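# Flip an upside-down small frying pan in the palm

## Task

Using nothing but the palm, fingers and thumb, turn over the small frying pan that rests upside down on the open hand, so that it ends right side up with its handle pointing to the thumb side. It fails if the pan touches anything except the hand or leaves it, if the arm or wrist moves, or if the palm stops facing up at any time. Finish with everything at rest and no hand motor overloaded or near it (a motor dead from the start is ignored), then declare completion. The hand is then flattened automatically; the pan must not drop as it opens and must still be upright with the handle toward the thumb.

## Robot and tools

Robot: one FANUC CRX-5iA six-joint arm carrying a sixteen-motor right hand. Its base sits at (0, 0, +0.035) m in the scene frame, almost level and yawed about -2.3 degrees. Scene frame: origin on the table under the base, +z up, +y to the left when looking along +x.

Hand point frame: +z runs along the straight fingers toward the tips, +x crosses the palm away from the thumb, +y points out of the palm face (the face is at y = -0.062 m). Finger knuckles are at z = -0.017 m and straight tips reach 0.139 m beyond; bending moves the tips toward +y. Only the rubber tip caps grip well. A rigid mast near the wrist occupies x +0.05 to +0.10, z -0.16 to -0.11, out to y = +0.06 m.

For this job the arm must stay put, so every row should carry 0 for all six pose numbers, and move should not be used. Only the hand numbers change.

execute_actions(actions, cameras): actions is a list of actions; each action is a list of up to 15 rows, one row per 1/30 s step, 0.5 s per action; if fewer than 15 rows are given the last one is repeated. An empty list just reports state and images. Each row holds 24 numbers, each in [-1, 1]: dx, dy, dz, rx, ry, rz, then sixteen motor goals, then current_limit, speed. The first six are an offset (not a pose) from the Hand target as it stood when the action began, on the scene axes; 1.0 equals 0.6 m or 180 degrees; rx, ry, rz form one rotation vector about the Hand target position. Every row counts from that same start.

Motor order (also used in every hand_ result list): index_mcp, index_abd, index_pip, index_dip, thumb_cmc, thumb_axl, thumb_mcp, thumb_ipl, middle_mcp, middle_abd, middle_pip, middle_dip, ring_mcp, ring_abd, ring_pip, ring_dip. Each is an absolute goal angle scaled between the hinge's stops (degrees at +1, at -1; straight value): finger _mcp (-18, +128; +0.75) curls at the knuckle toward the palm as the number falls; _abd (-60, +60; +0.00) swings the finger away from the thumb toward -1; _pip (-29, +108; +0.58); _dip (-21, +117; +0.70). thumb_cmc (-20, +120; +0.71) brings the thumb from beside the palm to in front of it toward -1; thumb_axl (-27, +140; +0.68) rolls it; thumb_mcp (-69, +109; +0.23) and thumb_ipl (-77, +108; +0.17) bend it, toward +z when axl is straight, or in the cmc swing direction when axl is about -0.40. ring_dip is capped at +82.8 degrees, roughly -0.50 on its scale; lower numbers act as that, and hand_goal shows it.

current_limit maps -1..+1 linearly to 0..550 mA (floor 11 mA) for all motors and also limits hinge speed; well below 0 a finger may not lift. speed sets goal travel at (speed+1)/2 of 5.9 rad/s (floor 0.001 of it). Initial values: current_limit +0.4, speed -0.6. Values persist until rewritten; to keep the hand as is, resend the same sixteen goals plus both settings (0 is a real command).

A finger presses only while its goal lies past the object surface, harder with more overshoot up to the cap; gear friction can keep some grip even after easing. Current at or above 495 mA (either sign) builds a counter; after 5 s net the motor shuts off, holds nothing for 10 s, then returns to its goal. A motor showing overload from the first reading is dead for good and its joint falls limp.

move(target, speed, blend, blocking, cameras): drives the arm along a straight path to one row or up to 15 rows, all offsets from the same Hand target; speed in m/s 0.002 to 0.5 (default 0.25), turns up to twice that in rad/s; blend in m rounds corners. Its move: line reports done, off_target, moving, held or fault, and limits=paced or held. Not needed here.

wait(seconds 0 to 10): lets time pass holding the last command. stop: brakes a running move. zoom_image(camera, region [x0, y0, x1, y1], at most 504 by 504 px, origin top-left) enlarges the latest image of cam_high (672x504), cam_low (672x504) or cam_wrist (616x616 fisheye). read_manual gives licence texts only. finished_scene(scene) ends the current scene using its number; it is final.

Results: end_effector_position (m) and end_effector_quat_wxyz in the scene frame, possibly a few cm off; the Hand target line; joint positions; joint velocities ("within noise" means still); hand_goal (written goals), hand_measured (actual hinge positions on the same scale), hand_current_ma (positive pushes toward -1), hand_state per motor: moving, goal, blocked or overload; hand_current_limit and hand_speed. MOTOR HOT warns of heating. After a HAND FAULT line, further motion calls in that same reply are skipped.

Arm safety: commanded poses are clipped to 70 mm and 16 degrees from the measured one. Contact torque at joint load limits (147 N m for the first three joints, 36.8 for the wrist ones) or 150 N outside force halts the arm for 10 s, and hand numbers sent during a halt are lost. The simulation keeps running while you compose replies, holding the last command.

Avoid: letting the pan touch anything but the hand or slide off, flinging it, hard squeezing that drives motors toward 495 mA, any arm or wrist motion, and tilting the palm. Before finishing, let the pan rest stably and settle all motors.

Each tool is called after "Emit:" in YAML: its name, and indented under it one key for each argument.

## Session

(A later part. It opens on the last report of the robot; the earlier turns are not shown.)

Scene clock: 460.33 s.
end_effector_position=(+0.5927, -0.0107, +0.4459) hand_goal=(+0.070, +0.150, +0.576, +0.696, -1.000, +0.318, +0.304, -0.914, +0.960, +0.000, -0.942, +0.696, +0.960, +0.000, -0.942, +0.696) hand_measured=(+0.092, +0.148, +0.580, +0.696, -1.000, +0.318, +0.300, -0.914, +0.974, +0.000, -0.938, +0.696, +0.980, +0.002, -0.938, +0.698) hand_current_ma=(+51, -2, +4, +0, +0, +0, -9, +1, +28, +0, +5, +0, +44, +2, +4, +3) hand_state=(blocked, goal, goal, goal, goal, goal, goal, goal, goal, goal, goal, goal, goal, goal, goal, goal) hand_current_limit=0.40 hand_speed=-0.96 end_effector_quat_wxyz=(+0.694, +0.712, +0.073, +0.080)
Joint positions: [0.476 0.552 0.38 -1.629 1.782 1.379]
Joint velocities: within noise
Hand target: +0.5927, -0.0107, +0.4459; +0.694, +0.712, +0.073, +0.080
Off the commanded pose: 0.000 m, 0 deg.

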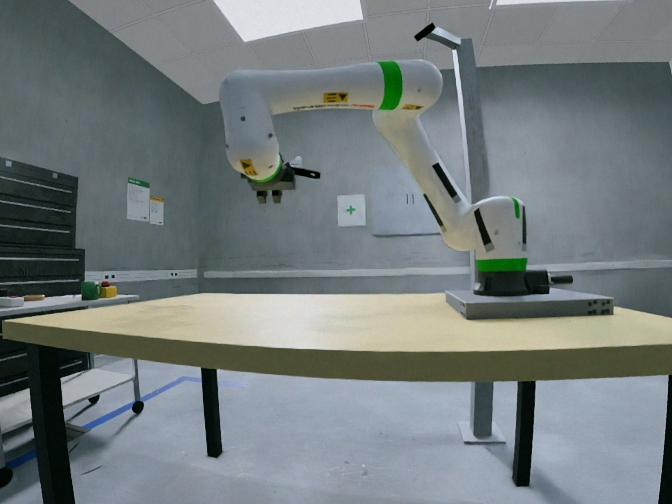

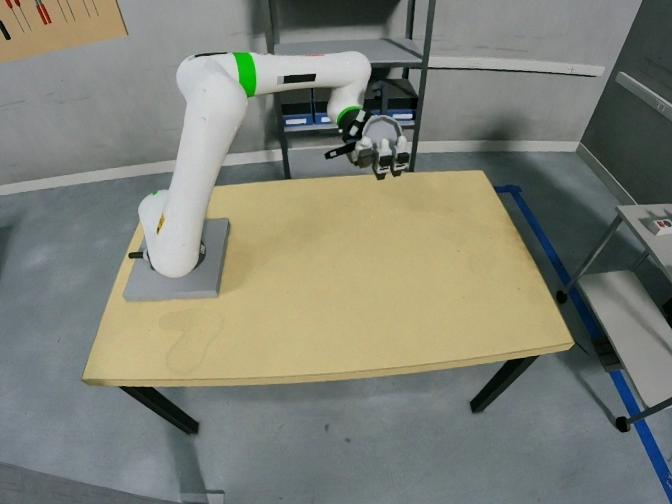

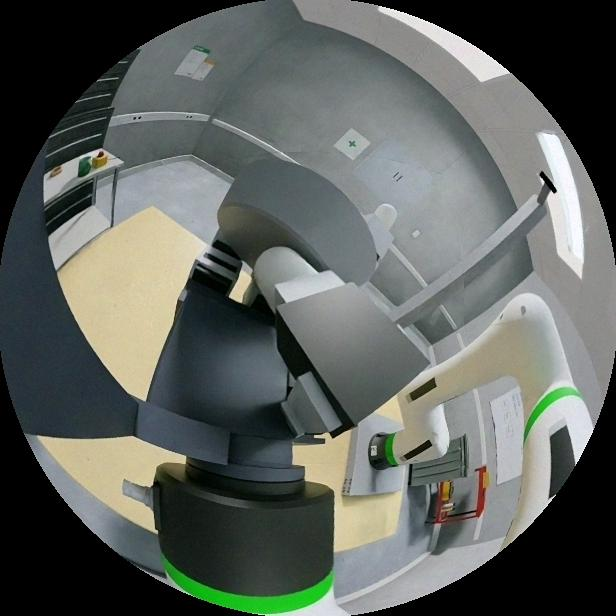

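Emit:
execute_actions:
  actions:
    - [[0,0,0,0,0,0, 0.07,0.15,0.576,0.696, -1.0,0.162,0.326,-0.935, 0.959,0,-0.942,0.696, 0.959,0,-0.942,0.696, 0.4,-0.965]]
  cameras: ["cam_high","cam_low","cam_wrist"]

Emit:
zoom_image:
  camera: "cam_wrist"
  region: [110, 120, 460, 440]

Emit:
zoom_image:
  camera: "cam_low"
  region: [325, 110, 425, 200]

Emit:
zoom_image:
  camera: "cam_high"
  region: [245, 145, 325, 215]

Scene clock: 470.57 s.
end_effector_position=(+0.5927, -0.0107, +0.4459) hand_goal=(+0.070, +0.150, +0.576, +0.696, -1.000, +0.162, +0.326, -0.934, +0.960, +0.000, -0.942, +0.696, +0.960, +0.000, -0.942, +0.696) hand_measured=(+0.092, +0.148, +0.580, +0.696, -1.000, +0.164, +0.320, -0.934, +0.974, +0.000, -0.938, +0.696, +0.980, +0.002, -0.938, +0.698) hand_current_ma=(+50, -2, +4, +0, +0, +2, -14, +0, +28, +0, +5, +0, +44, +2, +4, +3) hand_state=(blocked, goal, goal, goal, goal, goal, goal, goal, goal, goal, goal, goal, goal, goal, goal, goal) hand_current_limit=0.40 hand_speed=-0.96 end_effector_quat_wxyz=(+0.694, +0.712, +0.073, +0.080)
Joint positions: [0.476 0.552 0.38 -1.629 1.782 1.379]
Joint velocities: within noise
Hand target: +0.5927, -0.0107, +0.4459; +0.694, +0.712, +0.073, +0.080
Off the commanded pose: 0.000 m, 0 deg.

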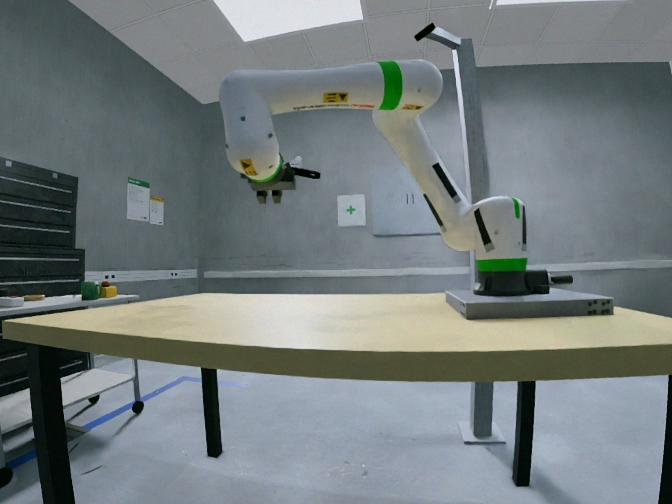

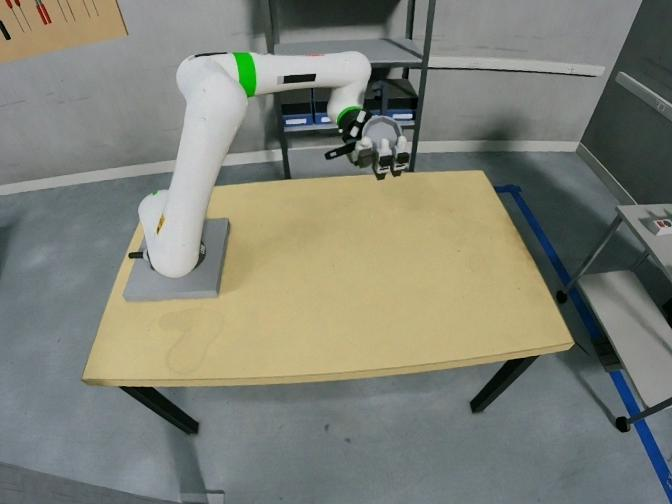

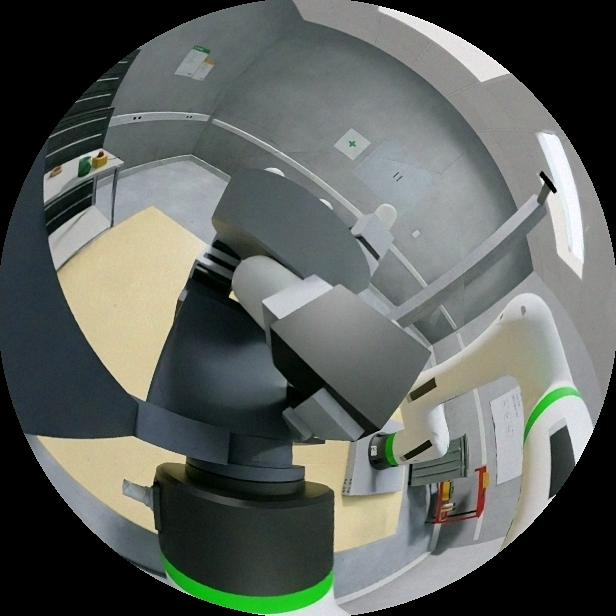

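Scaled by 1.440 from the camera's 616x616 image, which has a finer 880x880 frame.

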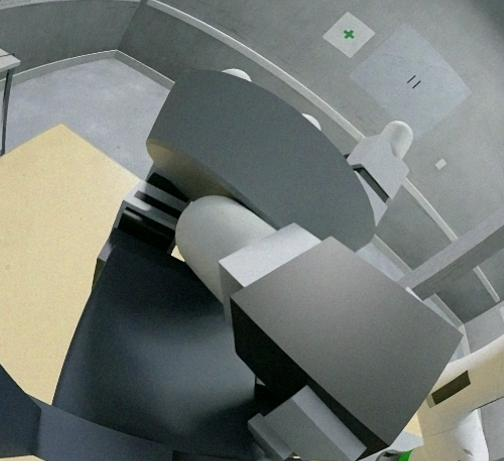

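Scaled by 5.040 from the camera's 672x504 image, which has a finer 960x720 frame.

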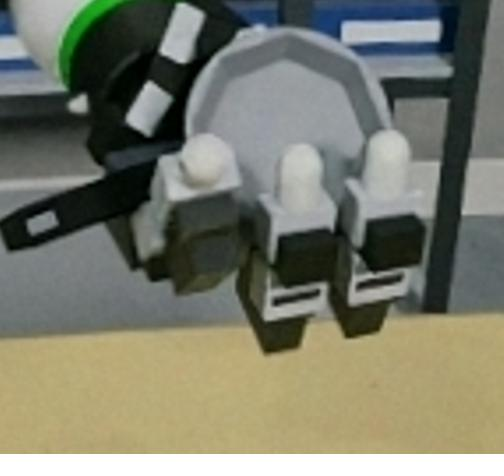

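Scaled by 6.300 from the camera's 672x504 image, which has a finer 960x720 frame.

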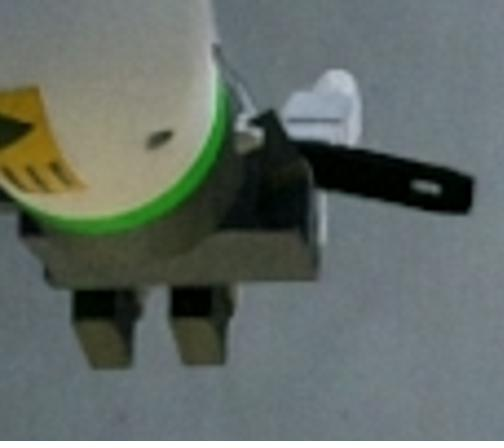

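Emit:
execute_actions:
  actions:
    - [[0,0,0,0,0,0, 0.07,0.15,0.576,0.696, -1.0,0.018,0.326,-0.946, 0.959,0,-0.942,0.696, 0.959,0,-0.942,0.696, 0.4,-0.965]]
  cameras: ["cam_high","cam_low","cam_wrist"]

Emit:
zoom_image:
  camera: "cam_wrist"
  region: [110, 120, 460, 440]

Emit:
zoom_image:
  camera: "cam_low"
  region: [325, 110, 425, 200]

Emit:
zoom_image:
  camera: "cam_high"
  region: [245, 145, 325, 215]

Scene clock: 477.87 s.
end_effector_position=(+0.5927, -0.0107, +0.4459) hand_goal=(+0.070, +0.150, +0.576, +0.696, -1.000, +0.018, +0.326, -0.946, +0.960, +0.000, -0.942, +0.696, +0.960, +0.000, -0.942, +0.696) hand_measured=(+0.092, +0.148, +0.580, +0.696, -1.000, +0.020, +0.320, -0.946, +0.974, +0.000, -0.938, +0.696, +0.980, +0.002, -0.938, +0.698) hand_current_ma=(+49, -2, +4, +0, +0, +1, -13, +0, +28, +0, +5, +0, +44, +2, +4, +3) hand_state=(blocked, goal, goal, goal, goal, goal, goal, goal, goal, goal, goal, goal, goal, goal, goal, goal) hand_current_limit=0.40 hand_speed=-0.96 end_effector_quat_wxyz=(+0.694, +0.712, +0.073, +0.080)
Joint positions: [0.476 0.552 0.38 -1.629 1.782 1.379]
Joint velocities: within noise
Hand target: +0.5927, -0.0107, +0.4459; +0.694, +0.712, +0.073, +0.080
Off the commanded pose: 0.000 m, 0 deg.

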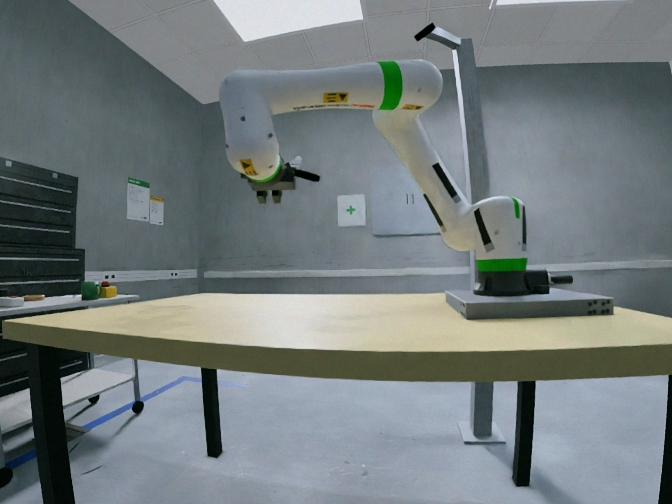

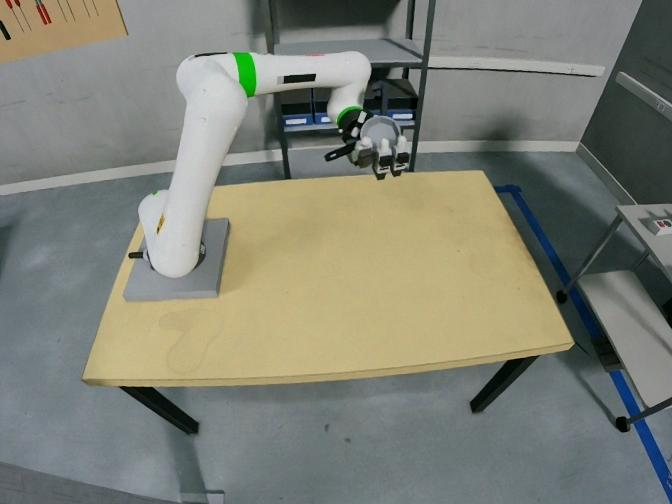

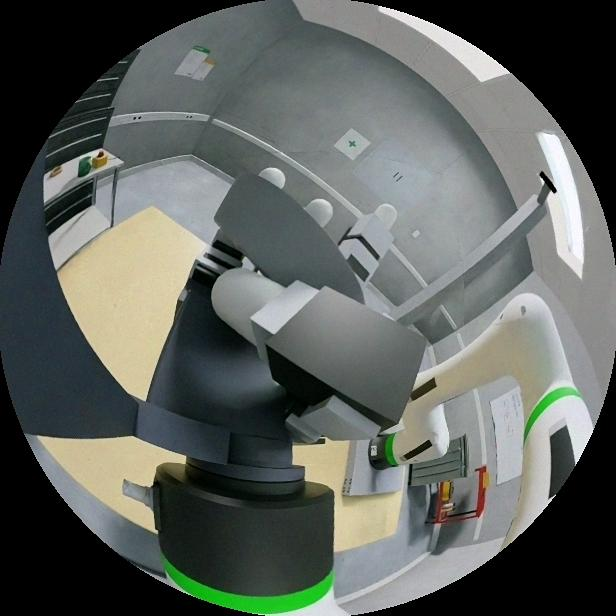

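Scaled by 1.440 from the camera's 616x616 image, which has a finer 880x880 frame.

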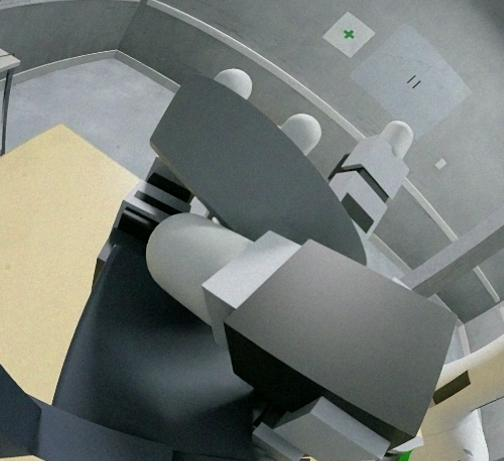

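Scaled by 5.040 from the camera's 672x504 image, which has a finer 960x720 frame.

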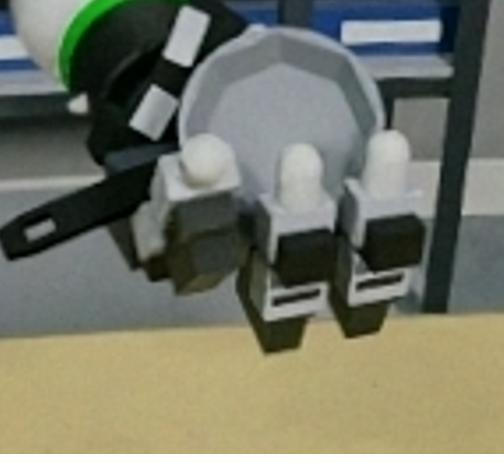

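Scaled by 6.300 from the camera's 672x504 image, which has a finer 960x720 frame.

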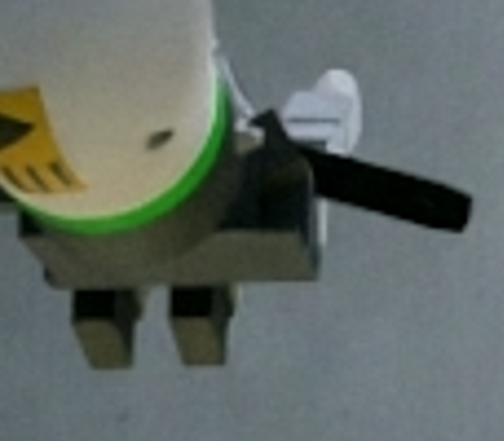

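Emit:
execute_actions:
  actions:
    - [[0,0,0,0,0,0, -0.04,0.15,0.576,0.696, -1.0,0.018,0.326,-0.946, 0.959,0,-0.942,0.696, 0.959,0,-0.942,0.696, 0.4,-0.965]]
  cameras: ["cam_high","cam_low","cam_wrist"]

Emit:
zoom_image:
  camera: "cam_wrist"
  region: [110, 120, 460, 440]

Emit:
zoom_image:
  camera: "cam_low"
  region: [325, 110, 425, 200]

Emit:
zoom_image:
  camera: "cam_high"
  region: [245, 145, 325, 215]

Scene clock: 484.30 s.
end_effector_position=(+0.5927, -0.0107, +0.4459) hand_goal=(-0.040, +0.150, +0.576, +0.696, -1.000, +0.018, +0.326, -0.946, +0.960, +0.000, -0.942, +0.696, +0.960, +0.000, -0.942, +0.696) hand_measured=(-0.020, +0.148, +0.580, +0.696, -1.000, +0.018, +0.320, -0.946, +0.974, +0.000, -0.938, +0.696, +0.980, +0.002, -0.938, +0.698) hand_current_ma=(+44, -2, +4, +0, +0, +0, -13, +0, +28, +0, +5, +0, +44, +2, +4, +3) hand_state=(goal, goal, goal, goal, goal, goal, goal, goal, goal, goal, goal, goal, goal, goal, goal, goal) hand_current_limit=0.40 hand_speed=-0.96 end_effector_quat_wxyz=(+0.694, +0.712, +0.073, +0.080)
Joint positions: [0.476 0.552 0.38 -1.629 1.782 1.379]
Joint velocities: within noise
Hand target: +0.5927, -0.0107, +0.4459; +0.694, +0.712, +0.073, +0.080
Off the commanded pose: 0.000 m, 0 deg.

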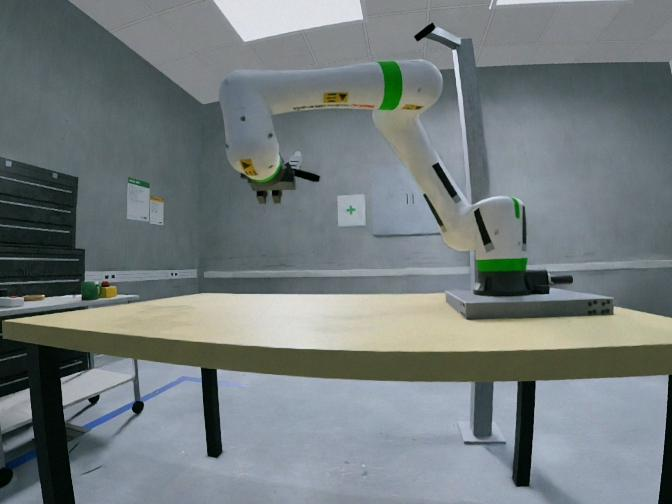

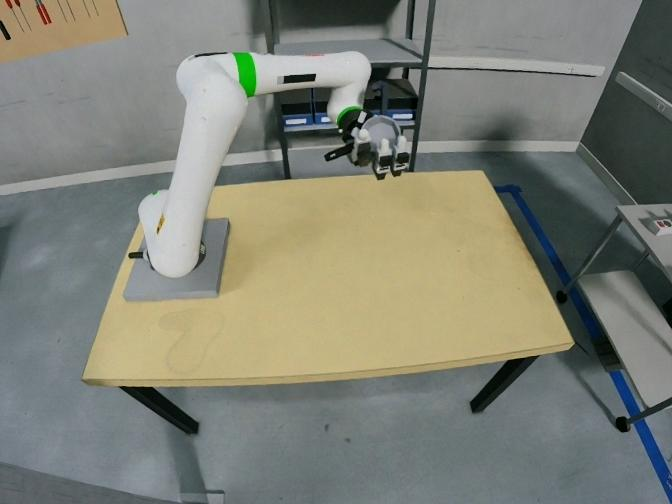

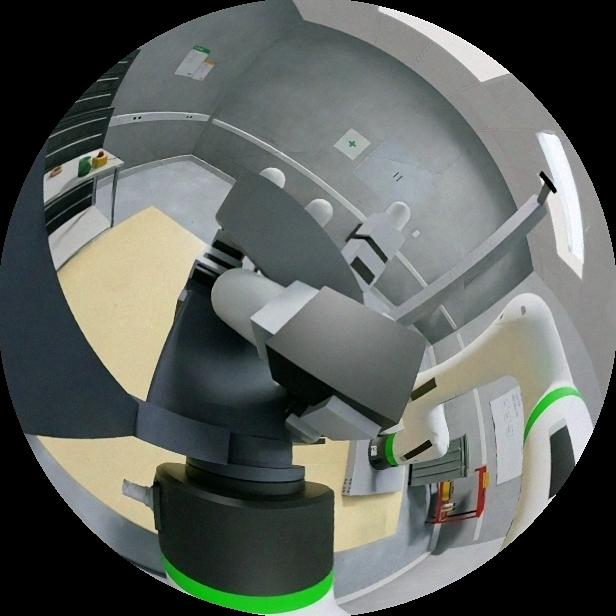

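Scaled by 1.440 from the camera's 616x616 image, which has a finer 880x880 frame.

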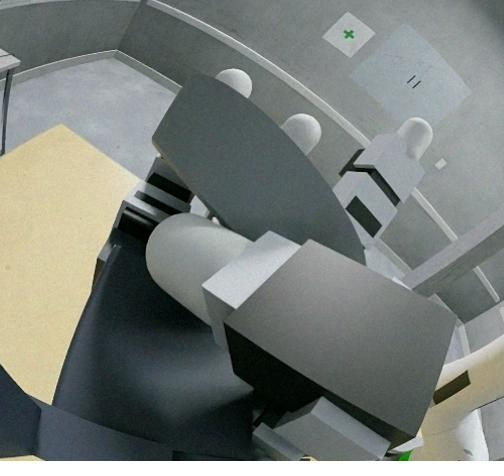

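Scaled by 5.040 from the camera's 672x504 image, which has a finer 960x720 frame.

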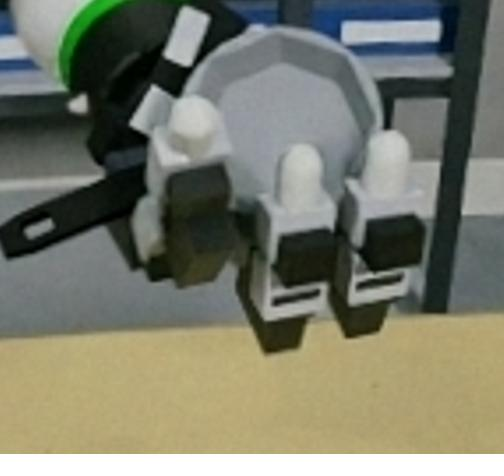

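Scaled by 6.300 from the camera's 672x504 image, which has a finer 960x720 frame.

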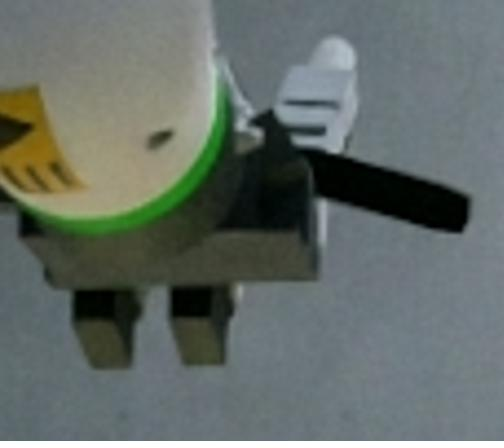

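Emit:
zoom_image:
  camera: "cam_high"
  region: [265, 150, 325, 200]

Emit:
zoom_image:
  camera: "cam_low"
  region: [320, 110, 410, 175]

Emit:
zoom_image:
  camera: "cam_wrist"
  region: [200, 160, 420, 360]

Scaled by 8.400 from the camera's 672x504 image, which has a finer 960x720 frame.

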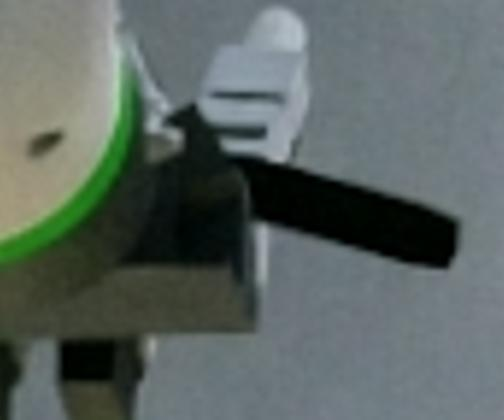

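Scaled by 5.600 from the camera's 672x504 image, which has a finer 960x720 frame.

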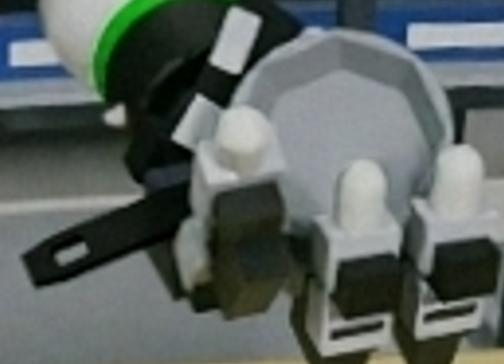

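Scaled by 2.291 from the camera's 616x616 image, which has a finer 880x880 frame.

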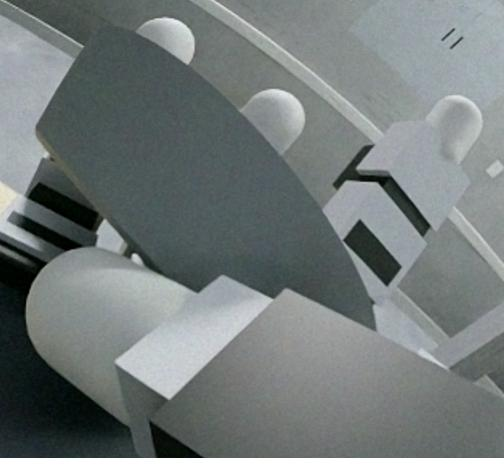

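Emit:
execute_actions:
  actions:
    - [[0,0,0,0,0,0, -0.04,0.15,0.576,0.696, -1.0,-0.102,0.290,-0.930, 0.959,0,-0.942,0.696, 0.959,0,-0.942,0.696, 0.4,-0.965]]
  cameras: ["cam_high","cam_low","cam_wrist"]

Emit:
zoom_image:
  camera: "cam_wrist"
  region: [110, 120, 460, 440]

Emit:
zoom_image:
  camera: "cam_low"
  region: [325, 110, 425, 200]

Emit:
zoom_image:
  camera: "cam_high"
  region: [245, 145, 325, 215]

Scene clock: 542.17 s.
end_effector_position=(+0.5927, -0.0107, +0.4459) hand_goal=(-0.040, +0.150, +0.576, +0.696, -1.000, -0.102, +0.290, -0.930, +0.960, +0.000, -0.942, +0.696, +0.960, +0.000, -0.942, +0.696) hand_measured=(-0.022, +0.148, +0.580, +0.696, -1.000, -0.102, +0.288, -0.934, +0.974, +0.000, -0.938, +0.696, +0.980, +0.002, -0.938, +0.698) hand_current_ma=(+42, -2, +4, +0, +0, +1, -2, -9, +28, +0, +5, +0, +44, +2, +4, +3) hand_state=(goal, goal, goal, goal, goal, goal, goal, goal, goal, goal, goal, goal, goal, goal, goal, goal) hand_current_limit=0.40 hand_speed=-0.96 end_effector_quat_wxyz=(+0.694, +0.712, +0.073, +0.080)
Joint positions: [0.476 0.552 0.38 -1.629 1.782 1.379]
Joint velocities: within noise
Hand target: +0.5927, -0.0107, +0.4459; +0.694, +0.712, +0.073, +0.080
Off the commanded pose: 0.000 m, 0 deg.

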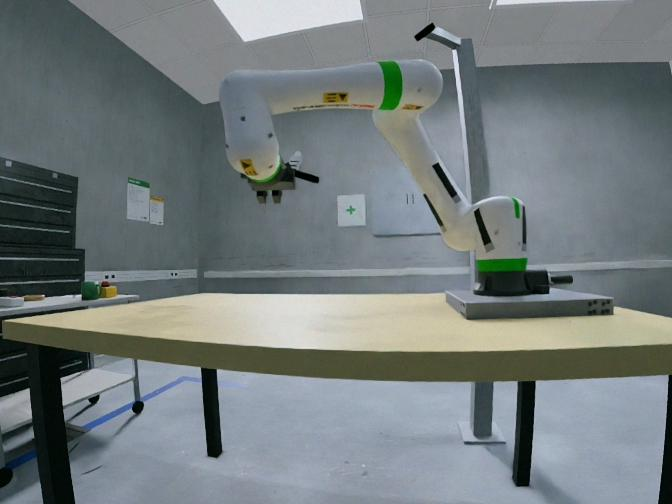

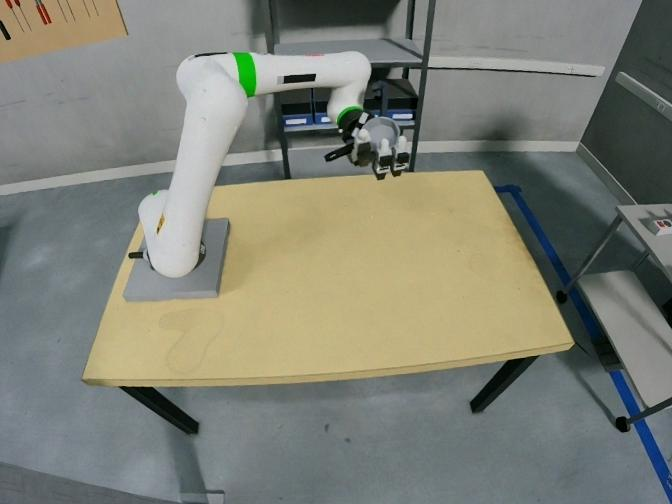

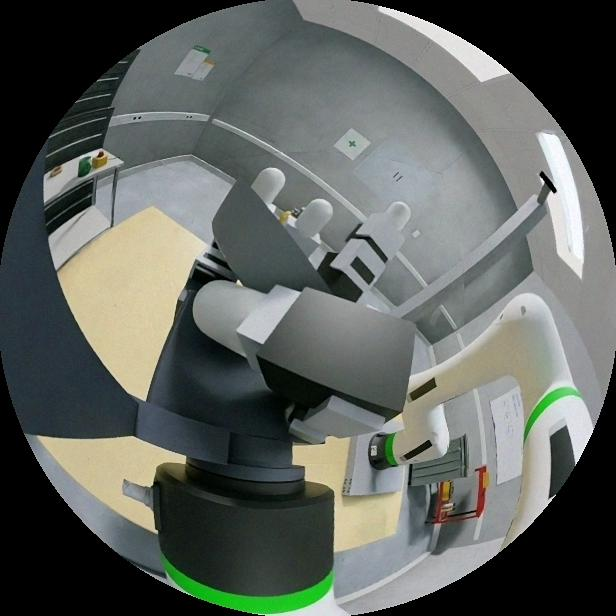

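Scaled by 1.440 from the camera's 616x616 image, which has a finer 880x880 frame.

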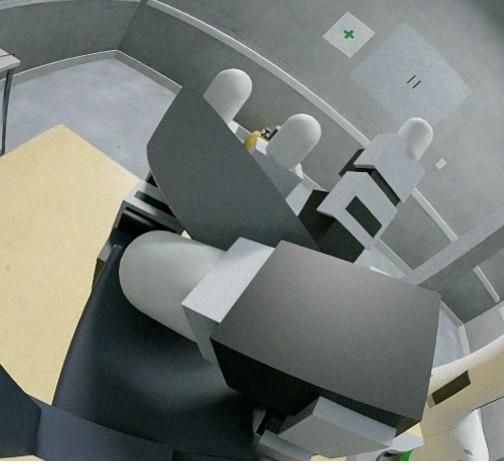

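Scaled by 5.040 from the camera's 672x504 image, which has a finer 960x720 frame.

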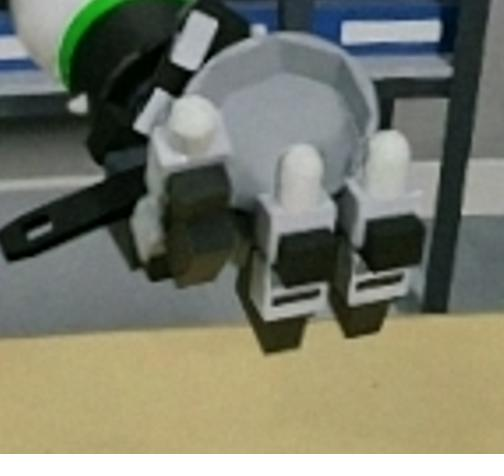

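Scaled by 6.300 from the camera's 672x504 image, which has a finer 960x720 frame.

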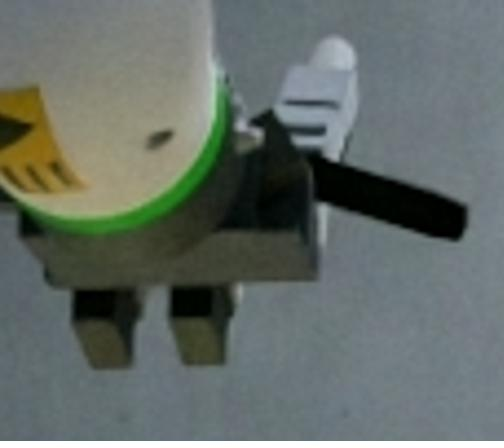

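Emit:
zoom_image:
  camera: "cam_wrist"
  region: [190, 150, 370, 330]

Emit:
zoom_image:
  camera: "cam_low"
  region: [320, 108, 410, 173]

Scaled by 2.800 from the camera's 616x616 image, which has a finer 880x880 frame.

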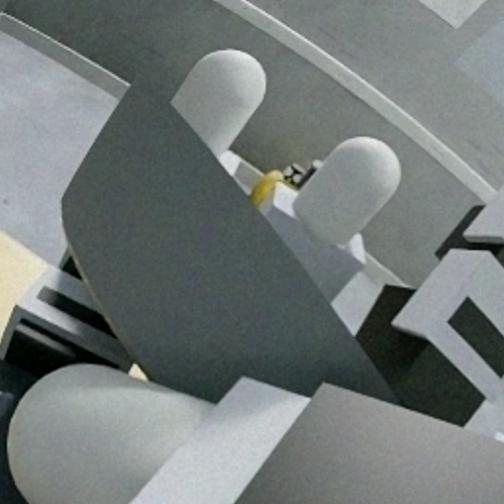

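Scaled by 5.600 from the camera's 672x504 image, which has a finer 960x720 frame.

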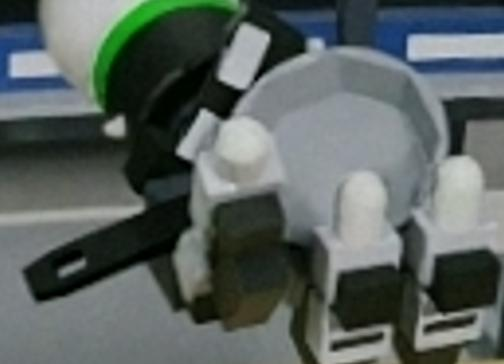

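Emit:
execute_actions:
  actions:
    - [[0,0,0,0,0,0, -0.04,0.15,0.576,0.696, -1.0,-0.186,0.236,-0.903, 0.959,0,-0.942,0.696, 0.959,0,-0.942,0.696, 0.4,-0.965]]
  cameras: ["cam_high","cam_low","cam_wrist"]

Emit:
zoom_image:
  camera: "cam_wrist"
  region: [110, 120, 460, 440]

Emit:
zoom_image:
  camera: "cam_low"
  region: [320, 108, 410, 173]

Emit:
zoom_image:
  camera: "cam_high"
  region: [245, 145, 325, 215]

Scene clock: 618.67 s.
end_effector_position=(+0.5927, -0.0107, +0.4459) hand_goal=(-0.040, +0.150, +0.576, +0.696, -1.000, -0.186, +0.236, -0.902, +0.960, +0.000, -0.942, +0.696, +0.960, +0.000, -0.942, +0.696) hand_measured=(-0.022, +0.148, +0.580, +0.696, -1.000, -0.186, +0.234, -0.906, +0.974, +0.000, -0.938, +0.696, +0.980, +0.002, -0.938, +0.698) hand_current_ma=(+41, -2, +4, +0, +0, +1, -2, -9, +28, +0, +5, +0, +44, +2, +4, +3) hand_state=(goal, goal, goal, goal, goal, goal, goal, goal, goal, goal, goal, goal, goal, goal, goal, goal) hand_current_limit=0.40 hand_speed=-0.96 end_effector_quat_wxyz=(+0.694, +0.712, +0.073, +0.080)
Joint positions: [0.476 0.552 0.38 -1.629 1.782 1.379]
Joint velocities: within noise
Hand target: +0.5927, -0.0107, +0.4459; +0.694, +0.712, +0.073, +0.080
Off the commanded pose: 0.000 m, 0 deg.

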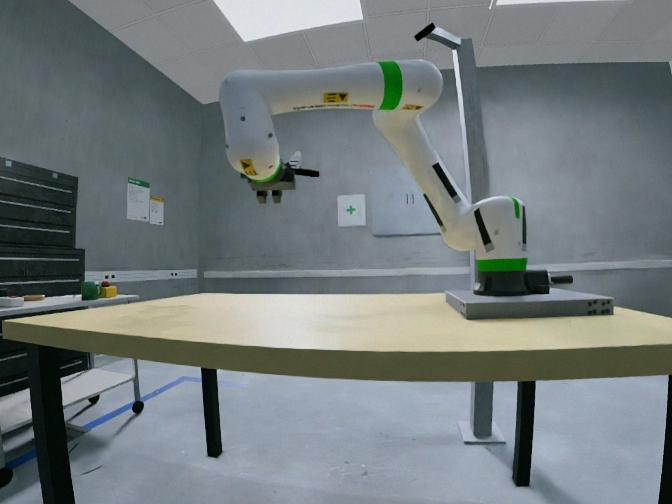

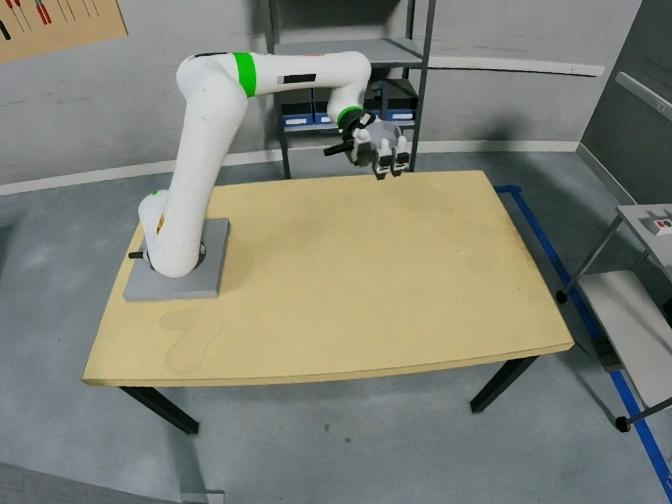

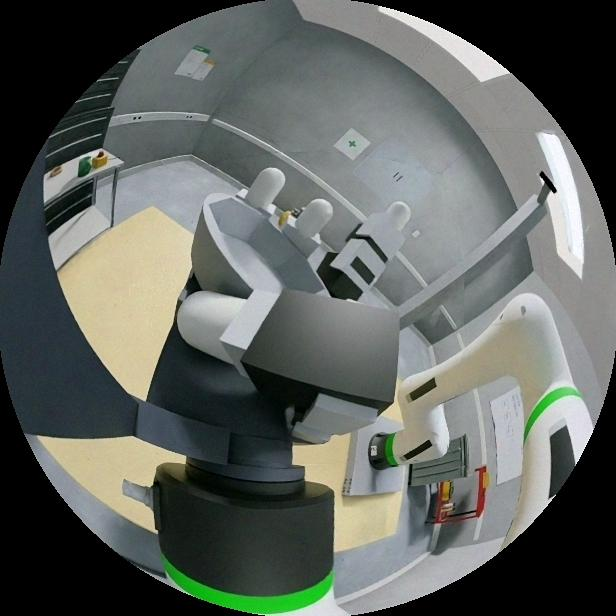

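Scaled by 1.440 from the camera's 616x616 image, which has a finer 880x880 frame.

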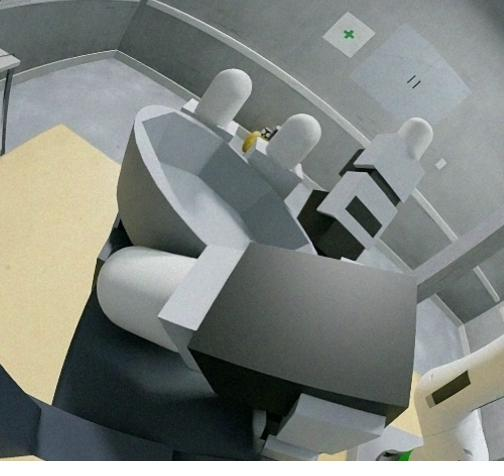

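Scaled by 5.600 from the camera's 672x504 image, which has a finer 960x720 frame.

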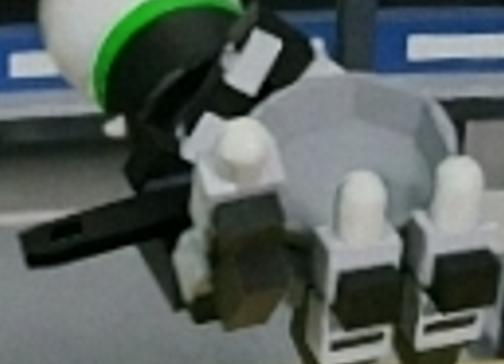

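Scaled by 6.300 from the camera's 672x504 image, which has a finer 960x720 frame.

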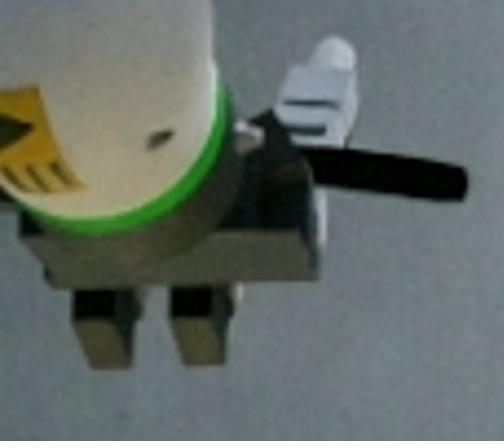

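Emit:
execute_actions:
  actions:
    - [[0,0,0,0,0,0, -0.04,0.15,0.576,0.696, -1.0,-0.30,0.236,-0.903, 0.959,0,-0.942,0.696, 0.959,0,-0.942,0.696, 0.4,-0.965]]
  cameras: ["cam_high","cam_low","cam_wrist"]

Emit:
zoom_image:
  camera: "cam_wrist"
  region: [110, 120, 460, 440]

Emit:
zoom_image:
  camera: "cam_low"
  region: [320, 108, 410, 173]

Emit:
zoom_image:
  camera: "cam_high"
  region: [245, 145, 325, 215]

Scene clock: 636.67 s.
end_effector_position=(+0.5927, -0.0107, +0.4459) hand_goal=(-0.040, +0.150, +0.576, +0.696, -1.000, -0.300, +0.236, -0.902, +0.960, +0.000, -0.942, +0.696, +0.960, +0.000, -0.942, +0.696) hand_measured=(-0.022, +0.148, +0.580, +0.696, -1.000, -0.298, +0.234, -0.906, +0.974, +0.000, -0.938, +0.696, +0.980, +0.002, -0.938, +0.698) hand_current_ma=(+41, -2, +4, +0, +0, +3, -3, -9, +28, +0, +5, +0, +44, +2, +4, +3) hand_state=(goal, goal, goal, goal, goal, goal, goal, goal, goal, goal, goal, goal, goal, goal, goal, goal) hand_current_limit=0.40 hand_speed=-0.96 end_effector_quat_wxyz=(+0.694, +0.712, +0.073, +0.080)
Joint positions: [0.476 0.552 0.38 -1.629 1.782 1.379]
Joint velocities: within noise
Hand target: +0.5927, -0.0107, +0.4459; +0.694, +0.712, +0.073, +0.080
Off the commanded pose: 0.000 m, 0 deg.

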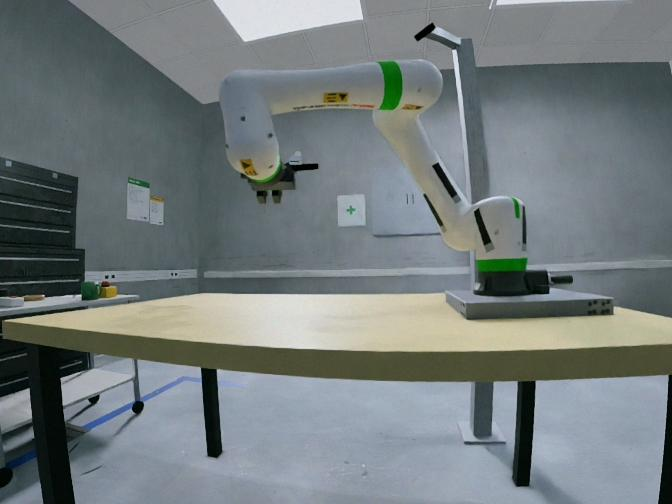

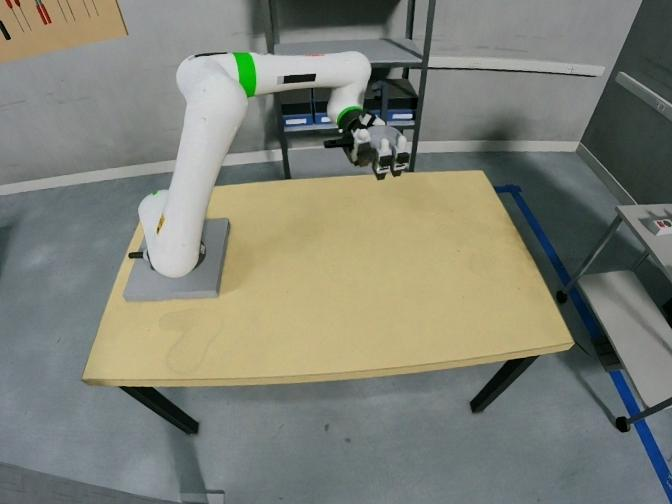

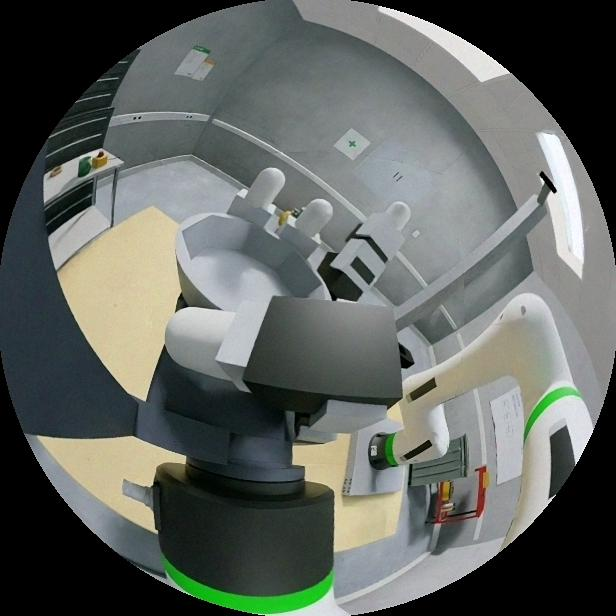

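Scaled by 1.440 from the camera's 616x616 image, which has a finer 880x880 frame.

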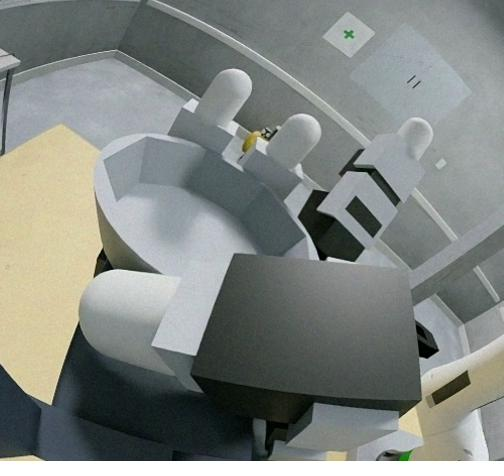

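Scaled by 5.600 from the camera's 672x504 image, which has a finer 960x720 frame.

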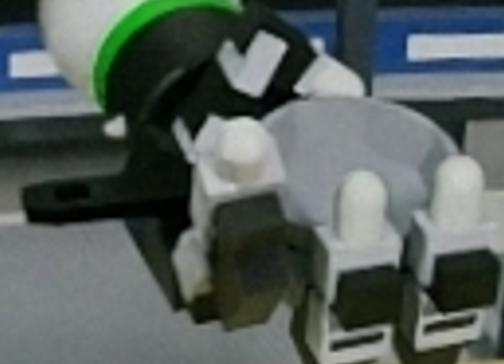

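Scaled by 6.300 from the camera's 672x504 image, which has a finer 960x720 frame.

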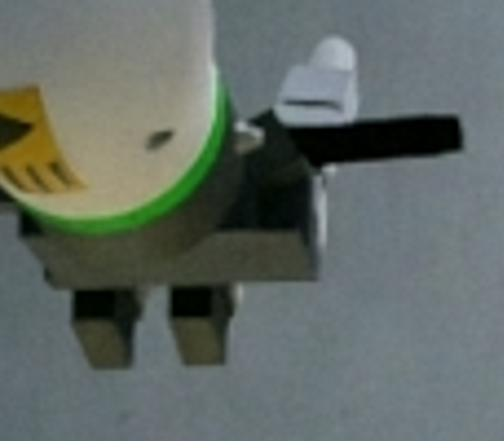

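Emit:
execute_actions:
  actions:
    - [[0,0,0,0,0,0, 0.06,0.15,0.576,0.696, -1.0,-0.43,0.236,-0.903, 0.959,0,-0.942,0.696, 0.959,0,-0.942,0.696, 0.4,-0.965]]
  cameras: ["cam_high","cam_low","cam_wrist"]

Emit:
zoom_image:
  camera: "cam_wrist"
  region: [110, 120, 460, 440]

Emit:
zoom_image:
  camera: "cam_low"
  region: [320, 108, 410, 173]

Emit:
zoom_image:
  camera: "cam_high"
  region: [245, 145, 325, 215]

Scene clock: 654.77 s.
end_effector_position=(+0.5927, -0.0107, +0.4459) hand_goal=(+0.060, +0.150, +0.576, +0.696, -1.000, -0.430, +0.236, -0.902, +0.960, +0.000, -0.942, +0.696, +0.960, +0.000, -0.942, +0.696) hand_measured=(+0.066, +0.148, +0.580, +0.696, -1.000, -0.428, +0.234, -0.906, +0.974, +0.000, -0.938, +0.696, +0.980, +0.002, -0.938, +0.698) hand_current_ma=(+10, -2, +4, +0, +0, +3, -3, -9, +28, +0, +5, +0, +44, +2, +4, +3) hand_state=(goal, goal, goal, goal, goal, goal, goal, goal, goal, goal, goal, goal, goal, goal, goal, goal) hand_current_limit=0.40 hand_speed=-0.96 end_effector_quat_wxyz=(+0.694, +0.712, +0.073, +0.080)
Joint positions: [0.476 0.552 0.38 -1.629 1.782 1.379]
Joint velocities: within noise
Hand target: +0.5927, -0.0107, +0.4459; +0.694, +0.712, +0.073, +0.080
Off the commanded pose: 0.000 m, 0 deg.

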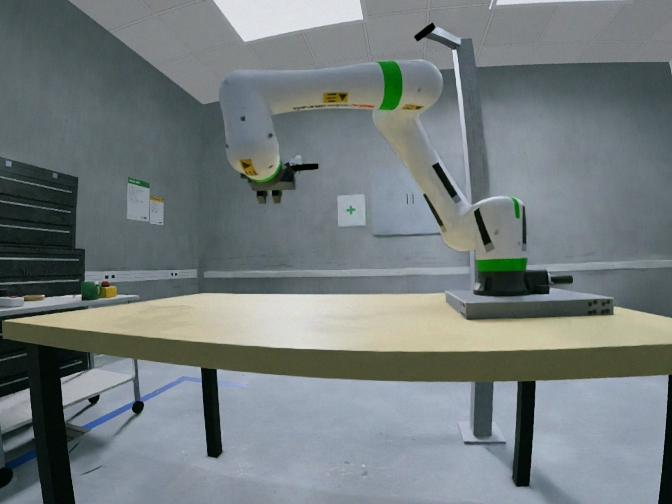

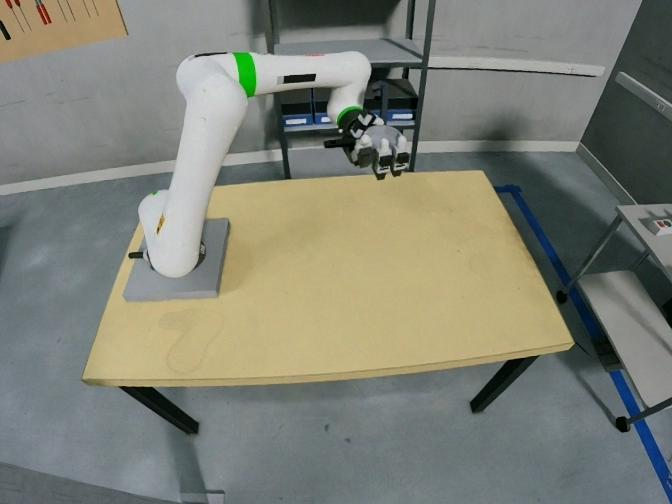

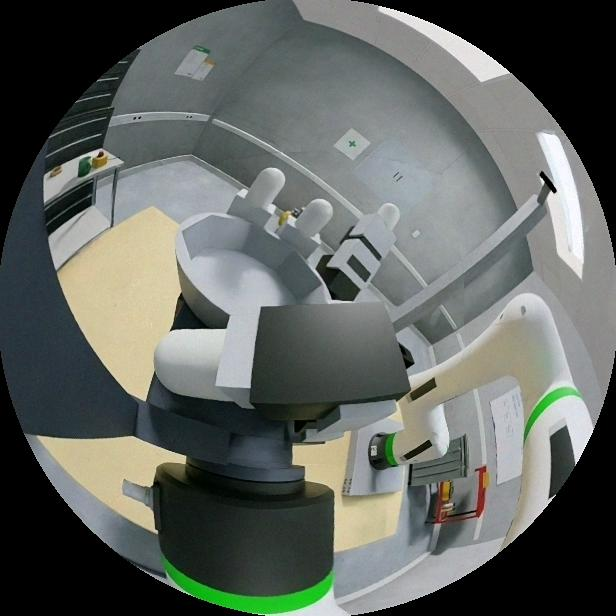

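Scaled by 1.440 from the camera's 616x616 image, which has a finer 880x880 frame.

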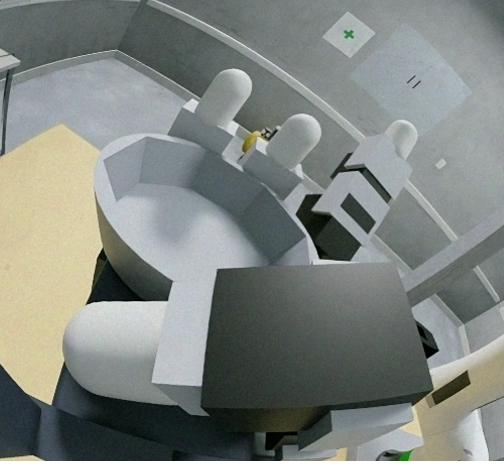

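Scaled by 5.600 from the camera's 672x504 image, which has a finer 960x720 frame.

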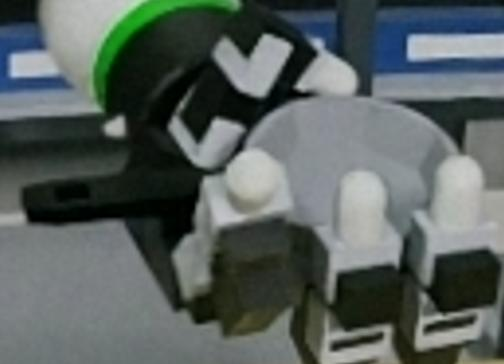

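Scaled by 6.300 from the camera's 672x504 image, which has a finer 960x720 frame.

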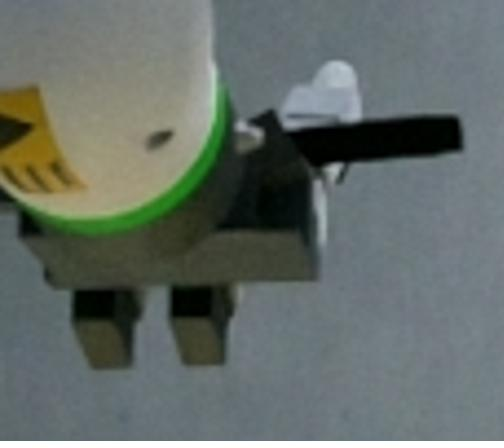

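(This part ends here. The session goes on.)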